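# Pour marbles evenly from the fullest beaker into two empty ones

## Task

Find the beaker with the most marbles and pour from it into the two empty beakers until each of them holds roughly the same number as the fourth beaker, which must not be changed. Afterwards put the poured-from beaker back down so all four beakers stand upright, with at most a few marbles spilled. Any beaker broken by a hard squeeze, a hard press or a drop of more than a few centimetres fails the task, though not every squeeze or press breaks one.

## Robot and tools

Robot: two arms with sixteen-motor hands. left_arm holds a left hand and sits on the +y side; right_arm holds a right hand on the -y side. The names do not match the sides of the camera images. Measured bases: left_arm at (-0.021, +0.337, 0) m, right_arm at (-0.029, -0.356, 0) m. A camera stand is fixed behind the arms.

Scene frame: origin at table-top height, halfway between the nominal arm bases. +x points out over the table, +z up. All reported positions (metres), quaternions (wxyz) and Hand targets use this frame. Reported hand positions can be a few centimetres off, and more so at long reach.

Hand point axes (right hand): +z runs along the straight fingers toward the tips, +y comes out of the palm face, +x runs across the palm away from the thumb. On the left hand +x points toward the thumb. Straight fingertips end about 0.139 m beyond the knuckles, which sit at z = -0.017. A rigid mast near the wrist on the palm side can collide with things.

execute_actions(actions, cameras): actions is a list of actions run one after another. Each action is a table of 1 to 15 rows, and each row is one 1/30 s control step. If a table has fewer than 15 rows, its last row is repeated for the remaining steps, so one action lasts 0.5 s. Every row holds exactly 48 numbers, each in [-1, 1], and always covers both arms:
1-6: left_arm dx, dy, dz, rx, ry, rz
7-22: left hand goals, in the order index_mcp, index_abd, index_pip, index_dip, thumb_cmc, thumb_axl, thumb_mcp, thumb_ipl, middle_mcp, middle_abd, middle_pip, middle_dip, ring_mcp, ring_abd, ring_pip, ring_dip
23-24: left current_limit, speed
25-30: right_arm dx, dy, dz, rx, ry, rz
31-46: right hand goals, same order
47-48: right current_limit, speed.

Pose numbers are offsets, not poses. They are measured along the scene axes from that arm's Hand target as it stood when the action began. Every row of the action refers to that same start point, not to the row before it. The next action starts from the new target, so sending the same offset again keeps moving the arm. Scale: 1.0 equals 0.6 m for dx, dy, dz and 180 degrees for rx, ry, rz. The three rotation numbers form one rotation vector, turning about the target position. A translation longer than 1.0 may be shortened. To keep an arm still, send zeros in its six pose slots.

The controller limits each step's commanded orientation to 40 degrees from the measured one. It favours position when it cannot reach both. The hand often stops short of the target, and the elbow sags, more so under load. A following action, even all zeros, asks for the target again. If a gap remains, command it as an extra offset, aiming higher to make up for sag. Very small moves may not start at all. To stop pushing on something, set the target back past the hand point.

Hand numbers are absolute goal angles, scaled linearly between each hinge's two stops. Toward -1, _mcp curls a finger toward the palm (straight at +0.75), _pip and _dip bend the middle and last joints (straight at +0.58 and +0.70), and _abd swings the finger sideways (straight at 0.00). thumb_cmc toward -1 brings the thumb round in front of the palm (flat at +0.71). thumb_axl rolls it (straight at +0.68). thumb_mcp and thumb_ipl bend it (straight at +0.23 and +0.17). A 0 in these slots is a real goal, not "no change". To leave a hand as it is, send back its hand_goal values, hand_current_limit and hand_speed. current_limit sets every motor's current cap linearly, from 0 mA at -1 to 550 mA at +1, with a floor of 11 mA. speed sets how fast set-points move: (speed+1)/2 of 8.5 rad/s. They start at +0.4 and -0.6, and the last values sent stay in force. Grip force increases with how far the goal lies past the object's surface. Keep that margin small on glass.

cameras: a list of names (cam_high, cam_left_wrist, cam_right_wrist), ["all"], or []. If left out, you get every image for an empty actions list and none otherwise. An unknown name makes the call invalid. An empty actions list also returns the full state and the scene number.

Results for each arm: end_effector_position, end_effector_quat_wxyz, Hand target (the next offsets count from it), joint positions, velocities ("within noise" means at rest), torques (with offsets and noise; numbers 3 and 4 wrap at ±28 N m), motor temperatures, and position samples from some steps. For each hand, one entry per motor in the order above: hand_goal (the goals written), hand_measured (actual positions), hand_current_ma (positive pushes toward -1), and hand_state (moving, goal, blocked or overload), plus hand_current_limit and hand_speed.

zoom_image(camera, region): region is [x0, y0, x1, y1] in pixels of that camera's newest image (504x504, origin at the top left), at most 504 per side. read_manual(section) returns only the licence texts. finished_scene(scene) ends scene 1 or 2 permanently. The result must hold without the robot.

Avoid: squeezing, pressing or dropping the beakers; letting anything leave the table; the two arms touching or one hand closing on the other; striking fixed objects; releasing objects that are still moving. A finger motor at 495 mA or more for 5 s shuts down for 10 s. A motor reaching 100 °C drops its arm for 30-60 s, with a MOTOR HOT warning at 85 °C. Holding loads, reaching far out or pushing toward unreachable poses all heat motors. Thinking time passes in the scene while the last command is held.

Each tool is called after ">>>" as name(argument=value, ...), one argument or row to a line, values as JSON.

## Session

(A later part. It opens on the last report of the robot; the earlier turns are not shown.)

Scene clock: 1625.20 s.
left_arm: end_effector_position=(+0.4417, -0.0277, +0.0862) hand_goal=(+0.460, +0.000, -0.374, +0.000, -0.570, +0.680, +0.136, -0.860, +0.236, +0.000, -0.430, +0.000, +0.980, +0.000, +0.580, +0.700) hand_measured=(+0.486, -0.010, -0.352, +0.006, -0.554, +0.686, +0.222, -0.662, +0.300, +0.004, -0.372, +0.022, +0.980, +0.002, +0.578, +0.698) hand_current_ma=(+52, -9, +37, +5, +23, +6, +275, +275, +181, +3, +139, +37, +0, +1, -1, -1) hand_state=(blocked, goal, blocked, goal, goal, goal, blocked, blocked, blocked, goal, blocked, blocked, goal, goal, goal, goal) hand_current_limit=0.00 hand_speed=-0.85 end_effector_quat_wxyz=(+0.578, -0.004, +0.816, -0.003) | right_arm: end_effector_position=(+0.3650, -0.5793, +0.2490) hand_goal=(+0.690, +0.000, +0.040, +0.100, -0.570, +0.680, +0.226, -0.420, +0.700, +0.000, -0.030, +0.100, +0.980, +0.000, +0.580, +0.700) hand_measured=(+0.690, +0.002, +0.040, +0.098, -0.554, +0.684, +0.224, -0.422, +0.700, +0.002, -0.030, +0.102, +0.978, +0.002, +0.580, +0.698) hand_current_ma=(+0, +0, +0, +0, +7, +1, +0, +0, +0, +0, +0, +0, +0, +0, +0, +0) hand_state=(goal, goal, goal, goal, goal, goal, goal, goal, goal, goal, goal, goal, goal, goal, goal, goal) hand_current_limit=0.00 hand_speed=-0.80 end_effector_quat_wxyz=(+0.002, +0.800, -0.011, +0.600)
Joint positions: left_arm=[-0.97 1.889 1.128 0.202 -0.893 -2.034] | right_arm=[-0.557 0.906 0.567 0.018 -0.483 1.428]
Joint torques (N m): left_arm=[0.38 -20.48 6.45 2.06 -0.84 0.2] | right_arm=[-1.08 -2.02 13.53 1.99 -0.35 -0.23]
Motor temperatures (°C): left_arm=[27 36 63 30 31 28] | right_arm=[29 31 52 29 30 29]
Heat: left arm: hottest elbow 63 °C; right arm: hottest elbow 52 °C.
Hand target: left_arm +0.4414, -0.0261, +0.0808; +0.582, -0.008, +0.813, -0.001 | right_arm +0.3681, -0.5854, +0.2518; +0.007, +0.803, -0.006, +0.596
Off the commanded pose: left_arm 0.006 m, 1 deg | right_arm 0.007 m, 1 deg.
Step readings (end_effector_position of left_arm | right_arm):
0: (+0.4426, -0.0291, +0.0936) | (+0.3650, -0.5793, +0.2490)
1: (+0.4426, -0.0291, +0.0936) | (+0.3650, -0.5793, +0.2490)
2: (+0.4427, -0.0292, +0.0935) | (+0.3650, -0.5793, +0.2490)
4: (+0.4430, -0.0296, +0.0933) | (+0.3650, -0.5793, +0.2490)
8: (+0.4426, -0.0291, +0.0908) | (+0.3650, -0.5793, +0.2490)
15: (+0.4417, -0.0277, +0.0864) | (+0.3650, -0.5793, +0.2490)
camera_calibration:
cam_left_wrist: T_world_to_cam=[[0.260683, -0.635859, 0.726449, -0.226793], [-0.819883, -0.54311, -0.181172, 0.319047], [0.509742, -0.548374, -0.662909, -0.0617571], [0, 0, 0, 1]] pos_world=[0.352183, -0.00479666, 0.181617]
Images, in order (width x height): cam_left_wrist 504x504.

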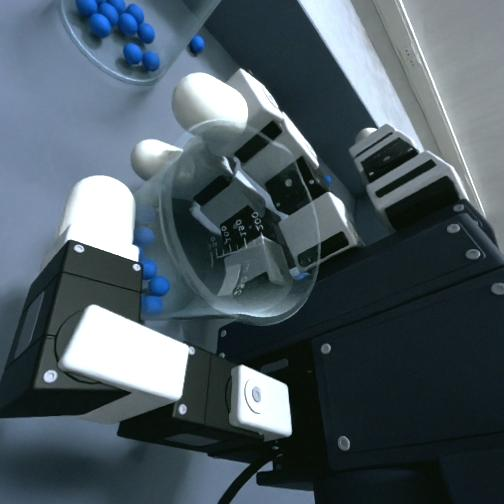

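>>> execute_actions(
  actions=[
    [[0,0.002,-0.008,0,0,0,0.46,0,-0.375,0,-0.571,0.68,0.135,-0.86,0.235,0,-0.43,0,0.98,0,0.58,0.7,0,-0.85,0,0,0,0,0,0,0.69,0,0.04,0.1,-0.571,0.68,0.225,-0.42,0.7,0,-0.03,0.1,0.98,0,0.58,0.7,0,-0.8]],
  ],
  cameras=["cam_left_wrist"],
)

Scene clock: 1630.93 s.
left_arm: end_effector_position=(+0.4425, -0.0288, +0.0842) hand_goal=(+0.460, +0.000, -0.374, +0.000, -0.570, +0.680, +0.136, -0.860, +0.236, +0.000, -0.430, +0.000, +0.980, +0.000, +0.580, +0.700) hand_measured=(+0.486, -0.010, -0.352, +0.006, -0.554, +0.686, +0.222, -0.662, +0.300, +0.004, -0.372, +0.022, +0.980, +0.002, +0.578, +0.698) hand_current_ma=(+52, -9, +37, +5, +23, +6, +275, +275, +181, +3, +139, +37, +0, +1, -1, -1) hand_state=(blocked, goal, blocked, goal, goal, goal, blocked, blocked, blocked, goal, blocked, blocked, goal, goal, goal, goal) hand_current_limit=0.00 hand_speed=-0.85 end_effector_quat_wxyz=(+0.580, -0.006, +0.815, -0.006) | right_arm: end_effector_position=(+0.3650, -0.5793, +0.2490) hand_goal=(+0.690, +0.000, +0.040, +0.100, -0.570, +0.680, +0.226, -0.420, +0.700, +0.000, -0.030, +0.100, +0.980, +0.000, +0.580, +0.700) hand_measured=(+0.690, +0.002, +0.040, +0.098, -0.554, +0.684, +0.224, -0.422, +0.700, +0.002, -0.030, +0.102, +0.978, +0.002, +0.580, +0.698) hand_current_ma=(+0, +0, +0, +0, +7, +1, +0, +0, +0, +0, +0, +0, +0, +0, +0, +0) hand_state=(goal, goal, goal, goal, goal, goal, goal, goal, goal, goal, goal, goal, goal, goal, goal, goal) hand_current_limit=0.00 hand_speed=-0.80 end_effector_quat_wxyz=(+0.002, +0.800, -0.011, +0.600)
Joint positions: left_arm=[-0.97 1.895 1.128 0.216 -0.893 -2.034] | right_arm=[-0.557 0.906 0.567 0.018 -0.483 1.428]
Joint torques (N m): left_arm=[0.5 -20.42 6.02 2.07 -0.79 0.21] | right_arm=[-0.91 -2.61 13.45 1.98 -0.35 -0.22]
Motor temperatures (°C): left_arm=[27 36 63 30 31 28] | right_arm=[29 31 52 29 30 29]
Heat: left arm: hottest elbow 63 °C; right arm: hottest elbow 52 °C.
Hand target: left_arm +0.4414, -0.0249, +0.0759; +0.582, -0.007, +0.813, -0.001 | right_arm +0.3681, -0.5854, +0.2518; +0.007, +0.803, -0.006, +0.596
Off the commanded pose: left_arm 0.009 m, 1 deg | right_arm 0.007 m, 1 deg.
Step readings (end_effector_position of left_arm | right_arm):
0: (+0.4417, -0.0277, +0.0862) | (+0.3650, -0.5793, +0.2490)
1: (+0.4417, -0.0277, +0.0862) | (+0.3650, -0.5793, +0.2490)
2: (+0.4418, -0.0279, +0.0863) | (+0.3650, -0.5793, +0.2490)
4: (+0.4421, -0.0283, +0.0862) | (+0.3650, -0.5793, +0.2490)
8: (+0.4425, -0.0288, +0.0857) | (+0.3650, -0.5793, +0.2490)
15: (+0.4425, -0.0288, +0.0842) | (+0.3650, -0.5793, +0.2490)
camera_calibration:
cam_left_wrist: T_world_to_cam=[[0.257311, -0.630972, 0.731891, -0.225152], [-0.819089, -0.544277, -0.181261, 0.318303], [0.512722, -0.552844, -0.656871, -0.0659808], [0, 0, 0, 1]] pos_world=[0.352483, -0.00529669, 0.179142]
Images, in order (width x height): cam_left_wrist 504x504.

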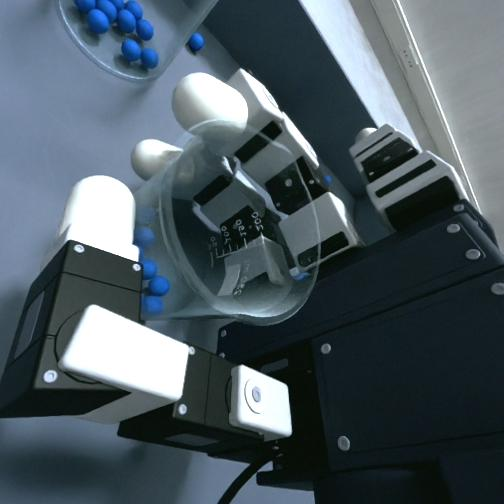

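>>> execute_actions(
  actions=[
    [[0,0.002,-0.006,0,0,0,0.46,0,-0.375,0,-0.571,0.68,0.135,-0.86,0.235,0,-0.43,0,0.98,0,0.58,0.7,0,-0.85,0,0,0,0,0,0,0.69,0,0.04,0.1,-0.571,0.68,0.225,-0.42,0.7,0,-0.03,0.1,0.98,0,0.58,0.7,0,-0.8]],
  ],
  cameras=[],
)

Scene clock: 1637.43 s.
left_arm: end_effector_position=(+0.4414, -0.0272, +0.0817) hand_goal=(+0.460, +0.000, -0.374, +0.000, -0.570, +0.680, +0.136, -0.860, +0.236, +0.000, -0.430, +0.000, +0.980, +0.000, +0.580, +0.700) hand_measured=(+0.486, -0.010, -0.352, +0.006, -0.554, +0.686, +0.222, -0.662, +0.300, +0.004, -0.372, +0.022, +0.980, +0.002, +0.578, +0.698) hand_current_ma=(+52, -9, +37, +5, +23, +6, +275, +275, +181, +3, +139, +37, +0, +1, -1, -1) hand_state=(blocked, goal, blocked, goal, goal, goal, blocked, blocked, blocked, goal, blocked, blocked, goal, goal, goal, goal) hand_current_limit=0.00 hand_speed=-0.85 end_effector_quat_wxyz=(+0.580, -0.007, +0.814, -0.006) | right_arm: end_effector_position=(+0.3650, -0.5793, +0.2490) hand_goal=(+0.690, +0.000, +0.040, +0.100, -0.570, +0.680, +0.226, -0.420, +0.700, +0.000, -0.030, +0.100, +0.980, +0.000, +0.580, +0.700) hand_measured=(+0.690, +0.002, +0.040, +0.098, -0.554, +0.684, +0.224, -0.422, +0.700, +0.002, -0.030, +0.102, +0.978, +0.002, +0.580, +0.698) hand_current_ma=(+0, +0, +0, +0, +7, +1, +0, +0, +0, +0, +0, +0, +0, +0, +0, +0) hand_state=(goal, goal, goal, goal, goal, goal, goal, goal, goal, goal, goal, goal, goal, goal, goal, goal) hand_current_limit=0.00 hand_speed=-0.80 end_effector_quat_wxyz=(+0.002, +0.800, -0.011, +0.600)
Joint positions: left_arm=[-0.97 1.896 1.12 0.227 -0.895 -2.034] | right_arm=[-0.557 0.906 0.567 0.018 -0.483 1.428]
Joint torques (N m): left_arm=[0.62 -20.01 6.16 2.07 -0.74 0.22] | right_arm=[-1.26 -2.26 13.52 1.92 -0.37 -0.23]
Motor temperatures (°C): left_arm=[26 36 63 30 31 28] | right_arm=[29 31 52 29 30 29]
Heat: left arm: hottest elbow 63 °C; right arm: hottest elbow 52 °C.
Hand target: left_arm +0.4415, -0.0238, +0.0725; +0.582, -0.008, +0.813, -0.001 | right_arm +0.3681, -0.5854, +0.2518; +0.007, +0.803, -0.006, +0.596
Off the commanded pose: left_arm 0.010 m, 1 deg | right_arm 0.007 m, 1 deg.
Step readings (end_effector_position of left_arm | right_arm):
0: (+0.4425, -0.0288, +0.0842) | (+0.3650, -0.5793, +0.2490)
1: (+0.4425, -0.0288, +0.0842) | (+0.3650, -0.5793, +0.2490)
2: (+0.4423, -0.0286, +0.0839) | (+0.3650, -0.5793, +0.2490)
4: (+0.4420, -0.0281, +0.0832) | (+0.3650, -0.5793, +0.2490)
8: (+0.4414, -0.0272, +0.0817) | (+0.3650, -0.5793, +0.2490)
15: (+0.4414, -0.0272, +0.0817) | (+0.3650, -0.5793, +0.2490)
No camera images: "cameras" was empty.

>>> execute_actions(
  actions=[
    [[0,0,0.006,0,0,0,0.56,0,-0.24,0.06,-0.571,0.68,0.2,-0.79,0.37,0,-0.28,0.06,0.98,0,0.58,0.7,0,-0.85,0,0,0,0,0,0,0.69,0,0.04,0.1,-0.571,0.68,0.225,-0.42,0.7,0,-0.03,0.1,0.98,0,0.58,0.7,0,-0.8]],
    [[0,0,0,0,0,0,0.61,0,-0.12,0.1,-0.571,0.68,0.225,-0.7,0.47,0,-0.2,0.12,0.98,0,0.58,0.7,0,-0.85,0,0,0,0,0,0,0.69,0,0.04,0.1,-0.571,0.68,0.225,-0.42,0.7,0,-0.03,0.1,0.98,0,0.58,0.7,0,-0.8]],
    [[0,-0.004,0.003,0,0,0,0.644,0,0.022,0.1,-0.571,0.68,0.225,-0.55,0.6,0,-0.08,0.1,0.98,0,0.58,0.7,0,-0.85,0,0,0,0,0,0,0.69,0,0.04,0.1,-0.571,0.68,0.225,-0.42,0.7,0,-0.03,0.1,0.98,0,0.58,0.7,0,-0.8]],
  ],
  cameras=["cam_left_wrist", "cam_high"],
)

Scene clock: 1650.50 s.
left_arm: end_effector_position=(+0.4414, -0.0269, +0.0818) hand_goal=(+0.644, +0.000, +0.022, +0.100, -0.570, +0.680, +0.226, -0.550, +0.600, +0.000, -0.080, +0.100, +0.980, +0.000, +0.580, +0.700) hand_measured=(+0.642, +0.000, +0.020, +0.098, -0.554, +0.684, +0.226, -0.552, +0.598, +0.004, -0.082, +0.102, +0.980, +0.002, +0.578, +0.698) hand_current_ma=(-1, +0, -2, -2, +24, +4, +1, -2, -1, +3, -1, +2, +0, +1, -1, -1) hand_state=(goal, goal, goal, goal, goal, goal, goal, goal, goal, goal, goal, goal, goal, goal, goal, goal) hand_current_limit=0.00 hand_speed=-0.85 end_effector_quat_wxyz=(+0.580, -0.007, +0.814, -0.005) | right_arm: end_effector_position=(+0.3650, -0.5793, +0.2490) hand_goal=(+0.690, +0.000, +0.040, +0.100, -0.570, +0.680, +0.226, -0.420, +0.700, +0.000, -0.030, +0.100, +0.980, +0.000, +0.580, +0.700) hand_measured=(+0.690, +0.002, +0.040, +0.098, -0.554, +0.684, +0.224, -0.422, +0.700, +0.002, -0.030, +0.102, +0.978, +0.002, +0.580, +0.698) hand_current_ma=(+0, +0, +0, +0, +7, +1, +0, +0, +0, +0, +0, +0, +0, +0, +0, +0) hand_state=(goal, goal, goal, goal, goal, goal, goal, goal, goal, goal, goal, goal, goal, goal, goal, goal) hand_current_limit=0.00 hand_speed=-0.80 end_effector_quat_wxyz=(+0.002, +0.800, -0.011, +0.600)
Joint positions: left_arm=[-0.97 1.896 1.12 0.227 -0.896 -2.034] | right_arm=[-0.557 0.906 0.567 0.018 -0.483 1.428]
Joint torques (N m): left_arm=[0.44 -20.66 6.83 1.51 -0.75 0.17] | right_arm=[-0.79 -2.37 13.52 1.98 -0.33 -0.23]
Motor temperatures (°C): left_arm=[26 35 62 30 31 28] | right_arm=[29 31 52 29 30 29]
Heat: left arm: hottest elbow 62 °C; right arm: hottest elbow 52 °C.
Hand target: left_arm +0.4415, -0.0262, +0.0779; +0.582, -0.008, +0.813, -0.001 | right_arm +0.3681, -0.5854, +0.2518; +0.007, +0.803, -0.006, +0.596
Off the commanded pose: left_arm 0.004 m, 0 deg | right_arm 0.007 m, 1 deg.
Step readings (end_effector_position of left_arm | right_arm):
0: (+0.4414, -0.0272, +0.0817) | (+0.3650, -0.5793, +0.2490)
1: (+0.4414, -0.0272, +0.0817) | (+0.3650, -0.5793, +0.2490)
2: (+0.4414, -0.0272, +0.0817) | (+0.3650, -0.5793, +0.2490)
4: (+0.4414, -0.0272, +0.0817) | (+0.3650, -0.5793, +0.2490)
8: (+0.4414, -0.0269, +0.0818) | (+0.3650, -0.5793, +0.2490)
15: (+0.4414, -0.0269, +0.0818) | (+0.3650, -0.5793, +0.2490)
16: (+0.4414, -0.0269, +0.0818) | (+0.3650, -0.5793, +0.2490)
17: (+0.4414, -0.0269, +0.0818) | (+0.3650, -0.5793, +0.2490)
19: (+0.4414, -0.0269, +0.0818) | (+0.3650, -0.5793, +0.2490)
23: (+0.4414, -0.0269, +0.0818) | (+0.3650, -0.5793, +0.2490)
30: (+0.4414, -0.0269, +0.0818) | (+0.3650, -0.5793, +0.2490)
31: (+0.4414, -0.0269, +0.0818) | (+0.3650, -0.5793, +0.2490)
32: (+0.4414, -0.0269, +0.0818) | (+0.3650, -0.5793, +0.2490)
34: (+0.4414, -0.0269, +0.0818) | (+0.3650, -0.5793, +0.2490)
38: (+0.4414, -0.0269, +0.0818) | (+0.3650, -0.5793, +0.2490)
45: (+0.4414, -0.0269, +0.0818) | (+0.3650, -0.5793, +0.2490)
camera_calibration:
cam_left_wrist: T_world_to_cam=[[0.257307, -0.630008, 0.732723, -0.221985], [-0.817253, -0.546488, -0.182889, 0.317336], [0.515646, -0.551761, -0.655491, -0.0673397], [0, 0, 0, 1]] pos_world=[0.351186, -0.0035873, 0.176551]
Images, in order (width x height): cam_high 504x504, cam_left_wrist 504x504.

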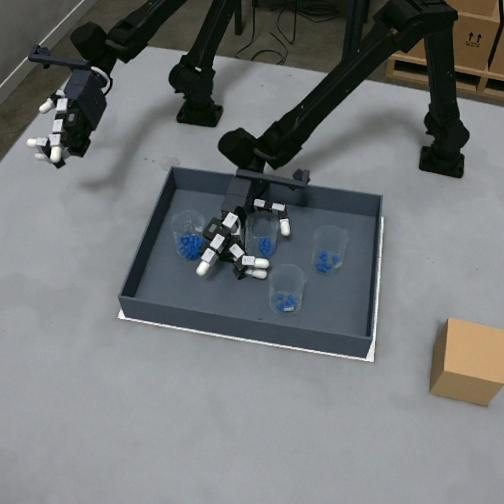

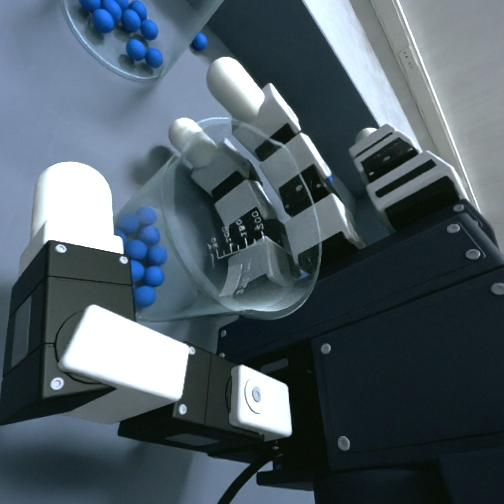

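>>> execute_actions(
  actions=[
    [[0,0,0.02,0,0,0,0.69,0,0.04,0.1,-0.571,0.68,0.225,-0.44,0.7,0,-0.03,0.1,0.98,0,0.58,0.7,0,-0.85,0,0,0,0,0,0,0.69,0,0.04,0.1,-0.571,0.68,0.225,-0.42,0.7,0,-0.03,0.1,0.98,0,0.58,0.7,0,-0.8]],
    [[0,0,0.05,0,0,0,0.69,0,0.04,0.1,-0.571,0.68,0.225,-0.44,0.7,0,-0.03,0.1,0.98,0,0.58,0.7,0,-0.85,0,0,0,0,0,0,0.69,0,0.04,0.1,-0.571,0.68,0.225,-0.42,0.7,0,-0.03,0.1,0.98,0,0.58,0.7,0,-0.8]],
    [[0,0,0.09,0,0,0,0.69,0,0.04,0.1,-0.571,0.68,0.225,-0.44,0.7,0,-0.03,0.1,0.98,0,0.58,0.7,0,-0.85,0,0,0,0,0,0,0.69,0,0.04,0.1,-0.571,0.68,0.225,-0.42,0.7,0,-0.03,0.1,0.98,0,0.58,0.7,0,-0.8]],
    [[0,0,0.11,0,0,0,0.69,0,0.04,0.1,-0.571,0.68,0.225,-0.44,0.7,0,-0.03,0.1,0.98,0,0.58,0.7,0,-0.85,0,0,0,0,0,0,0.69,0,0.04,0.1,-0.571,0.68,0.225,-0.42,0.7,0,-0.03,0.1,0.98,0,0.58,0.7,0,-0.8]],
  ],
  cameras=["cam_left_wrist", "cam_high"],
)

Scene clock: 1665.57 s.
left_arm: end_effector_position=(+0.4326, -0.0140, +0.2241) hand_goal=(+0.690, +0.000, +0.040, +0.100, -0.570, +0.680, +0.226, -0.440, +0.700, +0.000, -0.030, +0.100, +0.980, +0.000, +0.580, +0.700) hand_measured=(+0.690, +0.002, +0.038, +0.098, -0.554, +0.684, +0.226, -0.442, +0.698, +0.004, -0.032, +0.102, +0.980, +0.002, +0.578, +0.698) hand_current_ma=(+0, +0, -1, -2, +22, +3, +0, -2, -1, +3, -1, +2, +0, +1, -1, -1) hand_state=(goal, goal, goal, goal, goal, goal, goal, goal, goal, goal, goal, goal, goal, goal, goal, goal) hand_current_limit=0.00 hand_speed=-0.85 end_effector_quat_wxyz=(+0.575, -0.001, +0.818, +0.005) | right_arm: end_effector_position=(+0.3650, -0.5793, +0.2490) hand_goal=(+0.690, +0.000, +0.040, +0.100, -0.570, +0.680, +0.226, -0.420, +0.700, +0.000, -0.030, +0.100, +0.980, +0.000, +0.580, +0.700) hand_measured=(+0.690, +0.002, +0.040, +0.098, -0.554, +0.684, +0.224, -0.422, +0.700, +0.002, -0.030, +0.102, +0.978, +0.002, +0.580, +0.698) hand_current_ma=(+0, +0, +0, +0, +7, +1, +0, +0, +0, +0, +0, +0, +0, +0, +0, +0) hand_state=(goal, goal, goal, goal, goal, goal, goal, goal, goal, goal, goal, goal, goal, goal, goal, goal) hand_current_limit=0.00 hand_speed=-0.80 end_effector_quat_wxyz=(+0.002, +0.800, -0.011, +0.600)
Joint positions: left_arm=[-0.97 1.651 1.225 -0.149 -0.898 -2.034] | right_arm=[-0.557 0.906 0.567 0.018 -0.483 1.428]
Joint torques (N m): left_arm=[0.38 -18.37 12.26 0.72 -0.72 0.18] | right_arm=[-0.85 -2.32 13.45 1.96 -0.35 -0.25]
Motor temperatures (°C): left_arm=[26 35 61 30 31 28] | right_arm=[29 31 52 29 30 29]
Heat: left arm: hottest elbow 61 °C; right arm: hottest elbow 52 °C.
Hand target: left_arm +0.4414, -0.0262, +0.2397; +0.582, -0.007, +0.813, -0.001 | right_arm +0.3681, -0.5854, +0.2518; +0.007, +0.803, -0.006, +0.596
Off the commanded pose: left_arm 0.022 m, 1 deg | right_arm 0.007 m, 1 deg.
Step readings (end_effector_position of left_arm | right_arm):
0: (+0.4414, -0.0269, +0.0818) | (+0.3650, -0.5793, +0.2490)
1: (+0.4414, -0.0269, +0.0818) | (+0.3650, -0.5793, +0.2490)
2: (+0.4414, -0.0269, +0.0818) | (+0.3650, -0.5793, +0.2490)
4: (+0.4414, -0.0269, +0.0818) | (+0.3650, -0.5793, +0.2490)
8: (+0.4412, -0.0266, +0.0820) | (+0.3650, -0.5793, +0.2490)
15: (+0.4411, -0.0263, +0.0824) | (+0.3650, -0.5793, +0.2490)
16: (+0.4410, -0.0262, +0.0825) | (+0.3650, -0.5793, +0.2490)
17: (+0.4406, -0.0256, +0.0830) | (+0.3650, -0.5793, +0.2490)
19: (+0.4395, -0.0241, +0.0861) | (+0.3650, -0.5793, +0.2490)
23: (+0.4381, -0.0220, +0.0991) | (+0.3650, -0.5793, +0.2490)
30: (+0.4377, -0.0213, +0.1112) | (+0.3650, -0.5793, +0.2490)
31: (+0.4375, -0.0210, +0.1109) | (+0.3650, -0.5793, +0.2490)
32: (+0.4368, -0.0202, +0.1108) | (+0.3650, -0.5793, +0.2490)
34: (+0.4344, -0.0167, +0.1140) | (+0.3650, -0.5793, +0.2490)
38: (+0.4311, -0.0116, +0.1317) | (+0.3650, -0.5793, +0.2490)
45: (+0.4322, -0.0133, +0.1560) | (+0.3650, -0.5793, +0.2490)
46: (+0.4324, -0.0136, +0.1567) | (+0.3650, -0.5793, +0.2490)
47: (+0.4320, -0.0130, +0.1574) | (+0.3650, -0.5793, +0.2490)
49: (+0.4300, -0.0101, +0.1614) | (+0.3650, -0.5793, +0.2490)
53: (+0.4282, -0.0075, +0.1836) | (+0.3650, -0.5793, +0.2490)
60: (+0.4328, -0.0141, +0.2231) | (+0.3650, -0.5793, +0.2490)
camera_calibration:
cam_left_wrist: T_world_to_cam=[[0.268568, -0.646011, 0.714522, -0.316858], [-0.819201, -0.543397, -0.18338, 0.344303], [0.506735, -0.536087, -0.675152, 0.046107], [0, 0, 0, 1]] pos_world=[0.343788, 0.00711705, 0.32067]
Images, in order (width x height): cam_high 504x504, cam_left_wrist 504x504.

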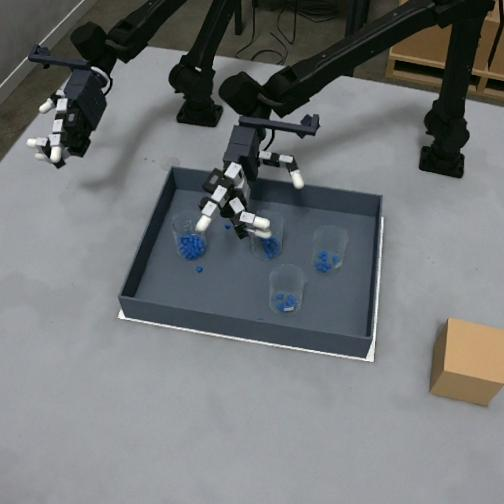

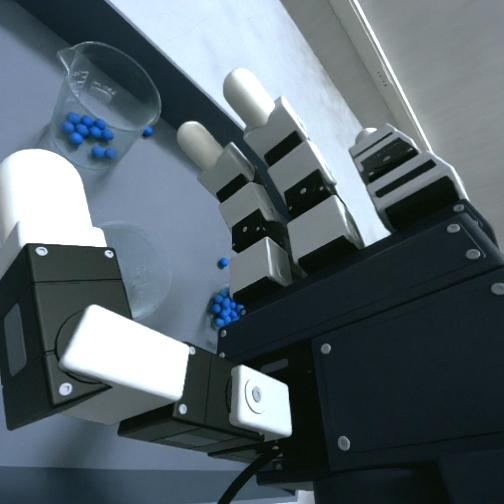

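>>> zoom_image(
  camera="cam_high",
  region=[160, 190, 360, 330],
)

>>> execute_actions(
  actions=[
    [[-0.02,0.08,0.08,0,0,0,0.69,0,0.04,0.1,-0.571,0.68,0.225,-0.44,0.7,0,-0.03,0.1,0.98,0,0.58,0.7,0,-0.85,0,0,0,0,0,0,0.69,0,0.04,0.1,-0.571,0.68,0.225,-0.42,0.7,0,-0.03,0.1,0.98,0,0.58,0.7,0,-0.8]],
    [[-0.03,0.11,0.02,0,0,0,0.69,0,0.04,0.1,-0.571,0.68,0.225,-0.44,0.7,0,-0.03,0.1,0.98,0,0.58,0.7,0,-0.85,0,0,0,0,0,0,0.69,0,0.04,0.1,-0.571,0.68,0.225,-0.42,0.7,0,-0.03,0.1,0.98,0,0.58,0.7,0,-0.8]],
    [[-0.03,0.11,0,0,0,0,0.69,0,0.04,0.1,-0.571,0.68,0.225,-0.44,0.7,0,-0.03,0.1,0.98,0,0.58,0.7,0,-0.85,0,0,0,0,0,0,0.69,0,0.04,0.1,-0.571,0.68,0.225,-0.42,0.7,0,-0.03,0.1,0.98,0,0.58,0.7,0,-0.8]],
    [[-0.03,0.11,0,0,0,0,0.69,0,0.04,0.1,-0.571,0.68,0.225,-0.44,0.7,0,-0.03,0.1,0.98,0,0.58,0.7,0,-0.85,0,0,0,0,0,0,0.69,0,0.04,0.1,-0.571,0.68,0.225,-0.42,0.7,0,-0.03,0.1,0.98,0,0.58,0.7,0,-0.8]],
  ],
  cameras=["cam_left_wrist", "cam_high"],
)

Scaled by 2.520 from the camera's 504x504 image, which has a finer 720x720 frame.

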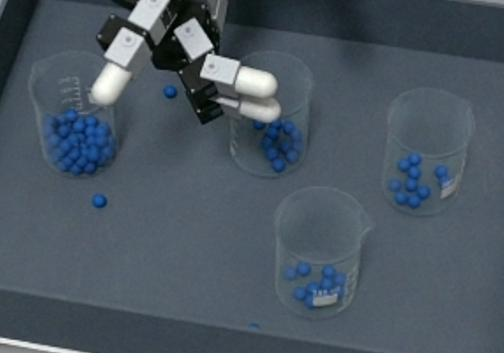

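Scene clock: 1700.27 s.
left_arm: end_effector_position=(+0.3743, +0.2140, +0.3045) hand_goal=(+0.690, +0.000, +0.040, +0.100, -0.570, +0.680, +0.226, -0.440, +0.700, +0.000, -0.030, +0.100, +0.980, +0.000, +0.580, +0.700) hand_measured=(+0.692, +0.002, +0.038, +0.098, -0.556, +0.684, +0.226, -0.442, +0.700, +0.004, -0.032, +0.102, +0.980, +0.002, +0.578, +0.698) hand_current_ma=(+1, +1, -1, -2, +20, +3, +0, -2, +1, +3, -1, +2, +0, +1, -1, -1) hand_state=(goal, goal, goal, goal, goal, goal, goal, goal, goal, goal, goal, goal, goal, goal, goal, goal) hand_current_limit=0.00 hand_speed=-0.85 end_effector_quat_wxyz=(+0.584, -0.015, +0.812, -0.013) | right_arm: end_effector_position=(+0.3650, -0.5793, +0.2490) hand_goal=(+0.690, +0.000, +0.040, +0.100, -0.570, +0.680, +0.226, -0.420, +0.700, +0.000, -0.030, +0.100, +0.980, +0.000, +0.580, +0.700) hand_measured=(+0.690, +0.002, +0.040, +0.098, -0.554, +0.684, +0.224, -0.422, +0.700, +0.002, -0.030, +0.102, +0.978, +0.002, +0.580, +0.698) hand_current_ma=(+0, +0, +0, +0, +7, +1, +0, +0, +0, +0, +0, +0, +0, +0, +0, +0) hand_state=(goal, goal, goal, goal, goal, goal, goal, goal, goal, goal, goal, goal, goal, goal, goal, goal) hand_current_limit=0.00 hand_speed=-0.80 end_effector_quat_wxyz=(+0.002, +0.800, -0.011, +0.600)
Joint positions: left_arm=[-0.711 0.994 0.808 -0.231 -0.664 -1.878] | right_arm=[-0.557 0.906 0.567 0.018 -0.483 1.428]
Joint torques (N m): left_arm=[1.14 -8.29 8.46 1.63 -0.24 0.33] | right_arm=[-0.91 -2.55 13.46 1.92 -0.34 -0.22]
Motor temperatures (°C): left_arm=[26 36 71 30 31 28] | right_arm=[29 31 52 29 30 29]
Heat: left arm: hottest elbow 71 °C; right arm: hottest elbow 52 °C.
Hand target: left_arm +0.3753, +0.2197, +0.2998; +0.582, -0.007, +0.813, -0.002 | right_arm +0.3681, -0.5854, +0.2518; +0.007, +0.803, -0.006, +0.596
Off the commanded pose: left_arm 0.008 m, 2 deg | right_arm 0.007 m, 1 deg.
Step readings (end_effector_position of left_arm | right_arm):
0: (+0.4326, -0.0140, +0.2241) | (+0.3650, -0.5793, +0.2490)
1: (+0.4326, -0.0140, +0.2241) | (+0.3650, -0.5793, +0.2490)
2: (+0.4322, -0.0134, +0.2247) | (+0.3650, -0.5793, +0.2490)
4: (+0.4316, -0.0095, +0.2294) | (+0.3650, -0.5793, +0.2490)
8: (+0.4283, +0.0017, +0.2602) | (+0.3650, -0.5793, +0.2490)
15: (+0.4230, +0.0163, +0.3003) | (+0.3650, -0.5793, +0.2490)
16: (+0.4232, +0.0166, +0.3003) | (+0.3650, -0.5793, +0.2490)
17: (+0.4232, +0.0169, +0.2975) | (+0.3650, -0.5793, +0.2490)
19: (+0.4197, +0.0269, +0.2901) | (+0.3650, -0.5793, +0.2490)
23: (+0.4115, +0.0619, +0.2844) | (+0.3650, -0.5793, +0.2490)
30: (+0.4106, +0.0819, +0.3054) | (+0.3650, -0.5793, +0.2490)
31: (+0.4105, +0.0821, +0.3063) | (+0.3650, -0.5793, +0.2490)
32: (+0.4103, +0.0840, +0.3051) | (+0.3650, -0.5793, +0.2490)
34: (+0.4048, +0.0961, +0.2978) | (+0.3650, -0.5793, +0.2490)
38: (+0.3931, +0.1304, +0.2903) | (+0.3650, -0.5793, +0.2490)
45: (+0.3917, +0.1485, +0.3035) | (+0.3650, -0.5793, +0.2490)
46: (+0.3917, +0.1484, +0.3036) | (+0.3650, -0.5793, +0.2490)
47: (+0.3920, +0.1501, +0.3019) | (+0.3650, -0.5793, +0.2490)
49: (+0.3872, +0.1604, +0.2943) | (+0.3650, -0.5793, +0.2490)
53: (+0.3763, +0.1968, +0.2899) | (+0.3650, -0.5793, +0.2490)
60: (+0.3742, +0.2143, +0.3050) | (+0.3650, -0.5793, +0.2490)
camera_calibration:
cam_left_wrist: T_world_to_cam=[[0.252699, -0.612775, 0.748766, -0.222973], [-0.814258, -0.552696, -0.177513, 0.433386], [0.522615, -0.564832, -0.638622, 0.24118], [0, 0, 0, 1]] pos_world=[0.283189, 0.239124, 0.39791]
Images, in order (width x height): cam_high 504x504, cam_left_wrist 504x504.

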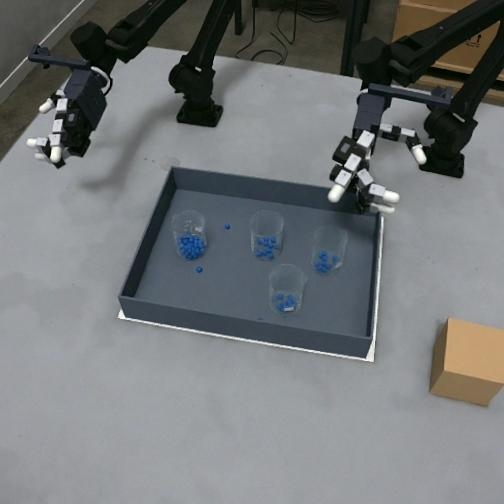

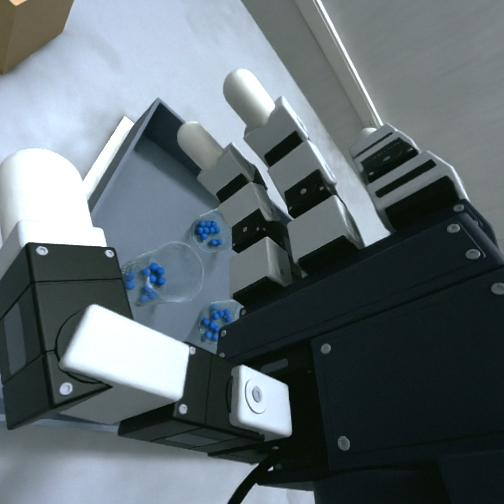

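>>> zoom_image(
  camera="cam_high",
  region=[230, 200, 310, 280],
)

>>> zoom_image(
  camera="cam_left_wrist",
  region=[110, 190, 260, 360],
)

>>> zoom_image(
  camera="cam_high",
  region=[295, 210, 365, 280],
)

Scaled by 6.300 from the camera's 504x504 image, which has a finer 720x720 frame.

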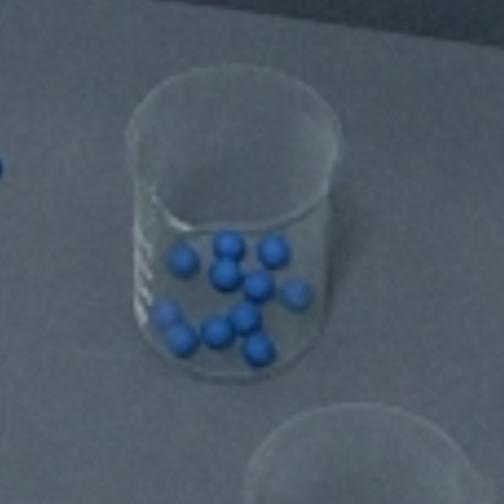

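Scaled by 2.965 from the camera's 504x504 image, which has a finer 720x720 frame.

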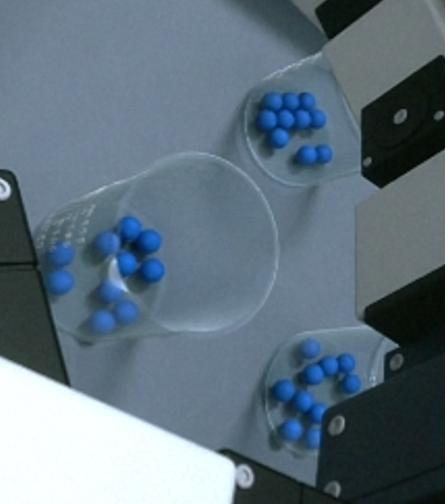

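Scaled by 7.200 from the camera's 504x504 image, which has a finer 720x720 frame.

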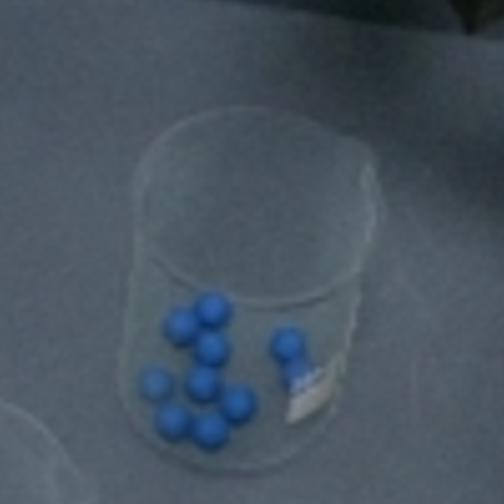

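>>> finished_scene(
  scene=2,
)

The scene is finished: the task was done.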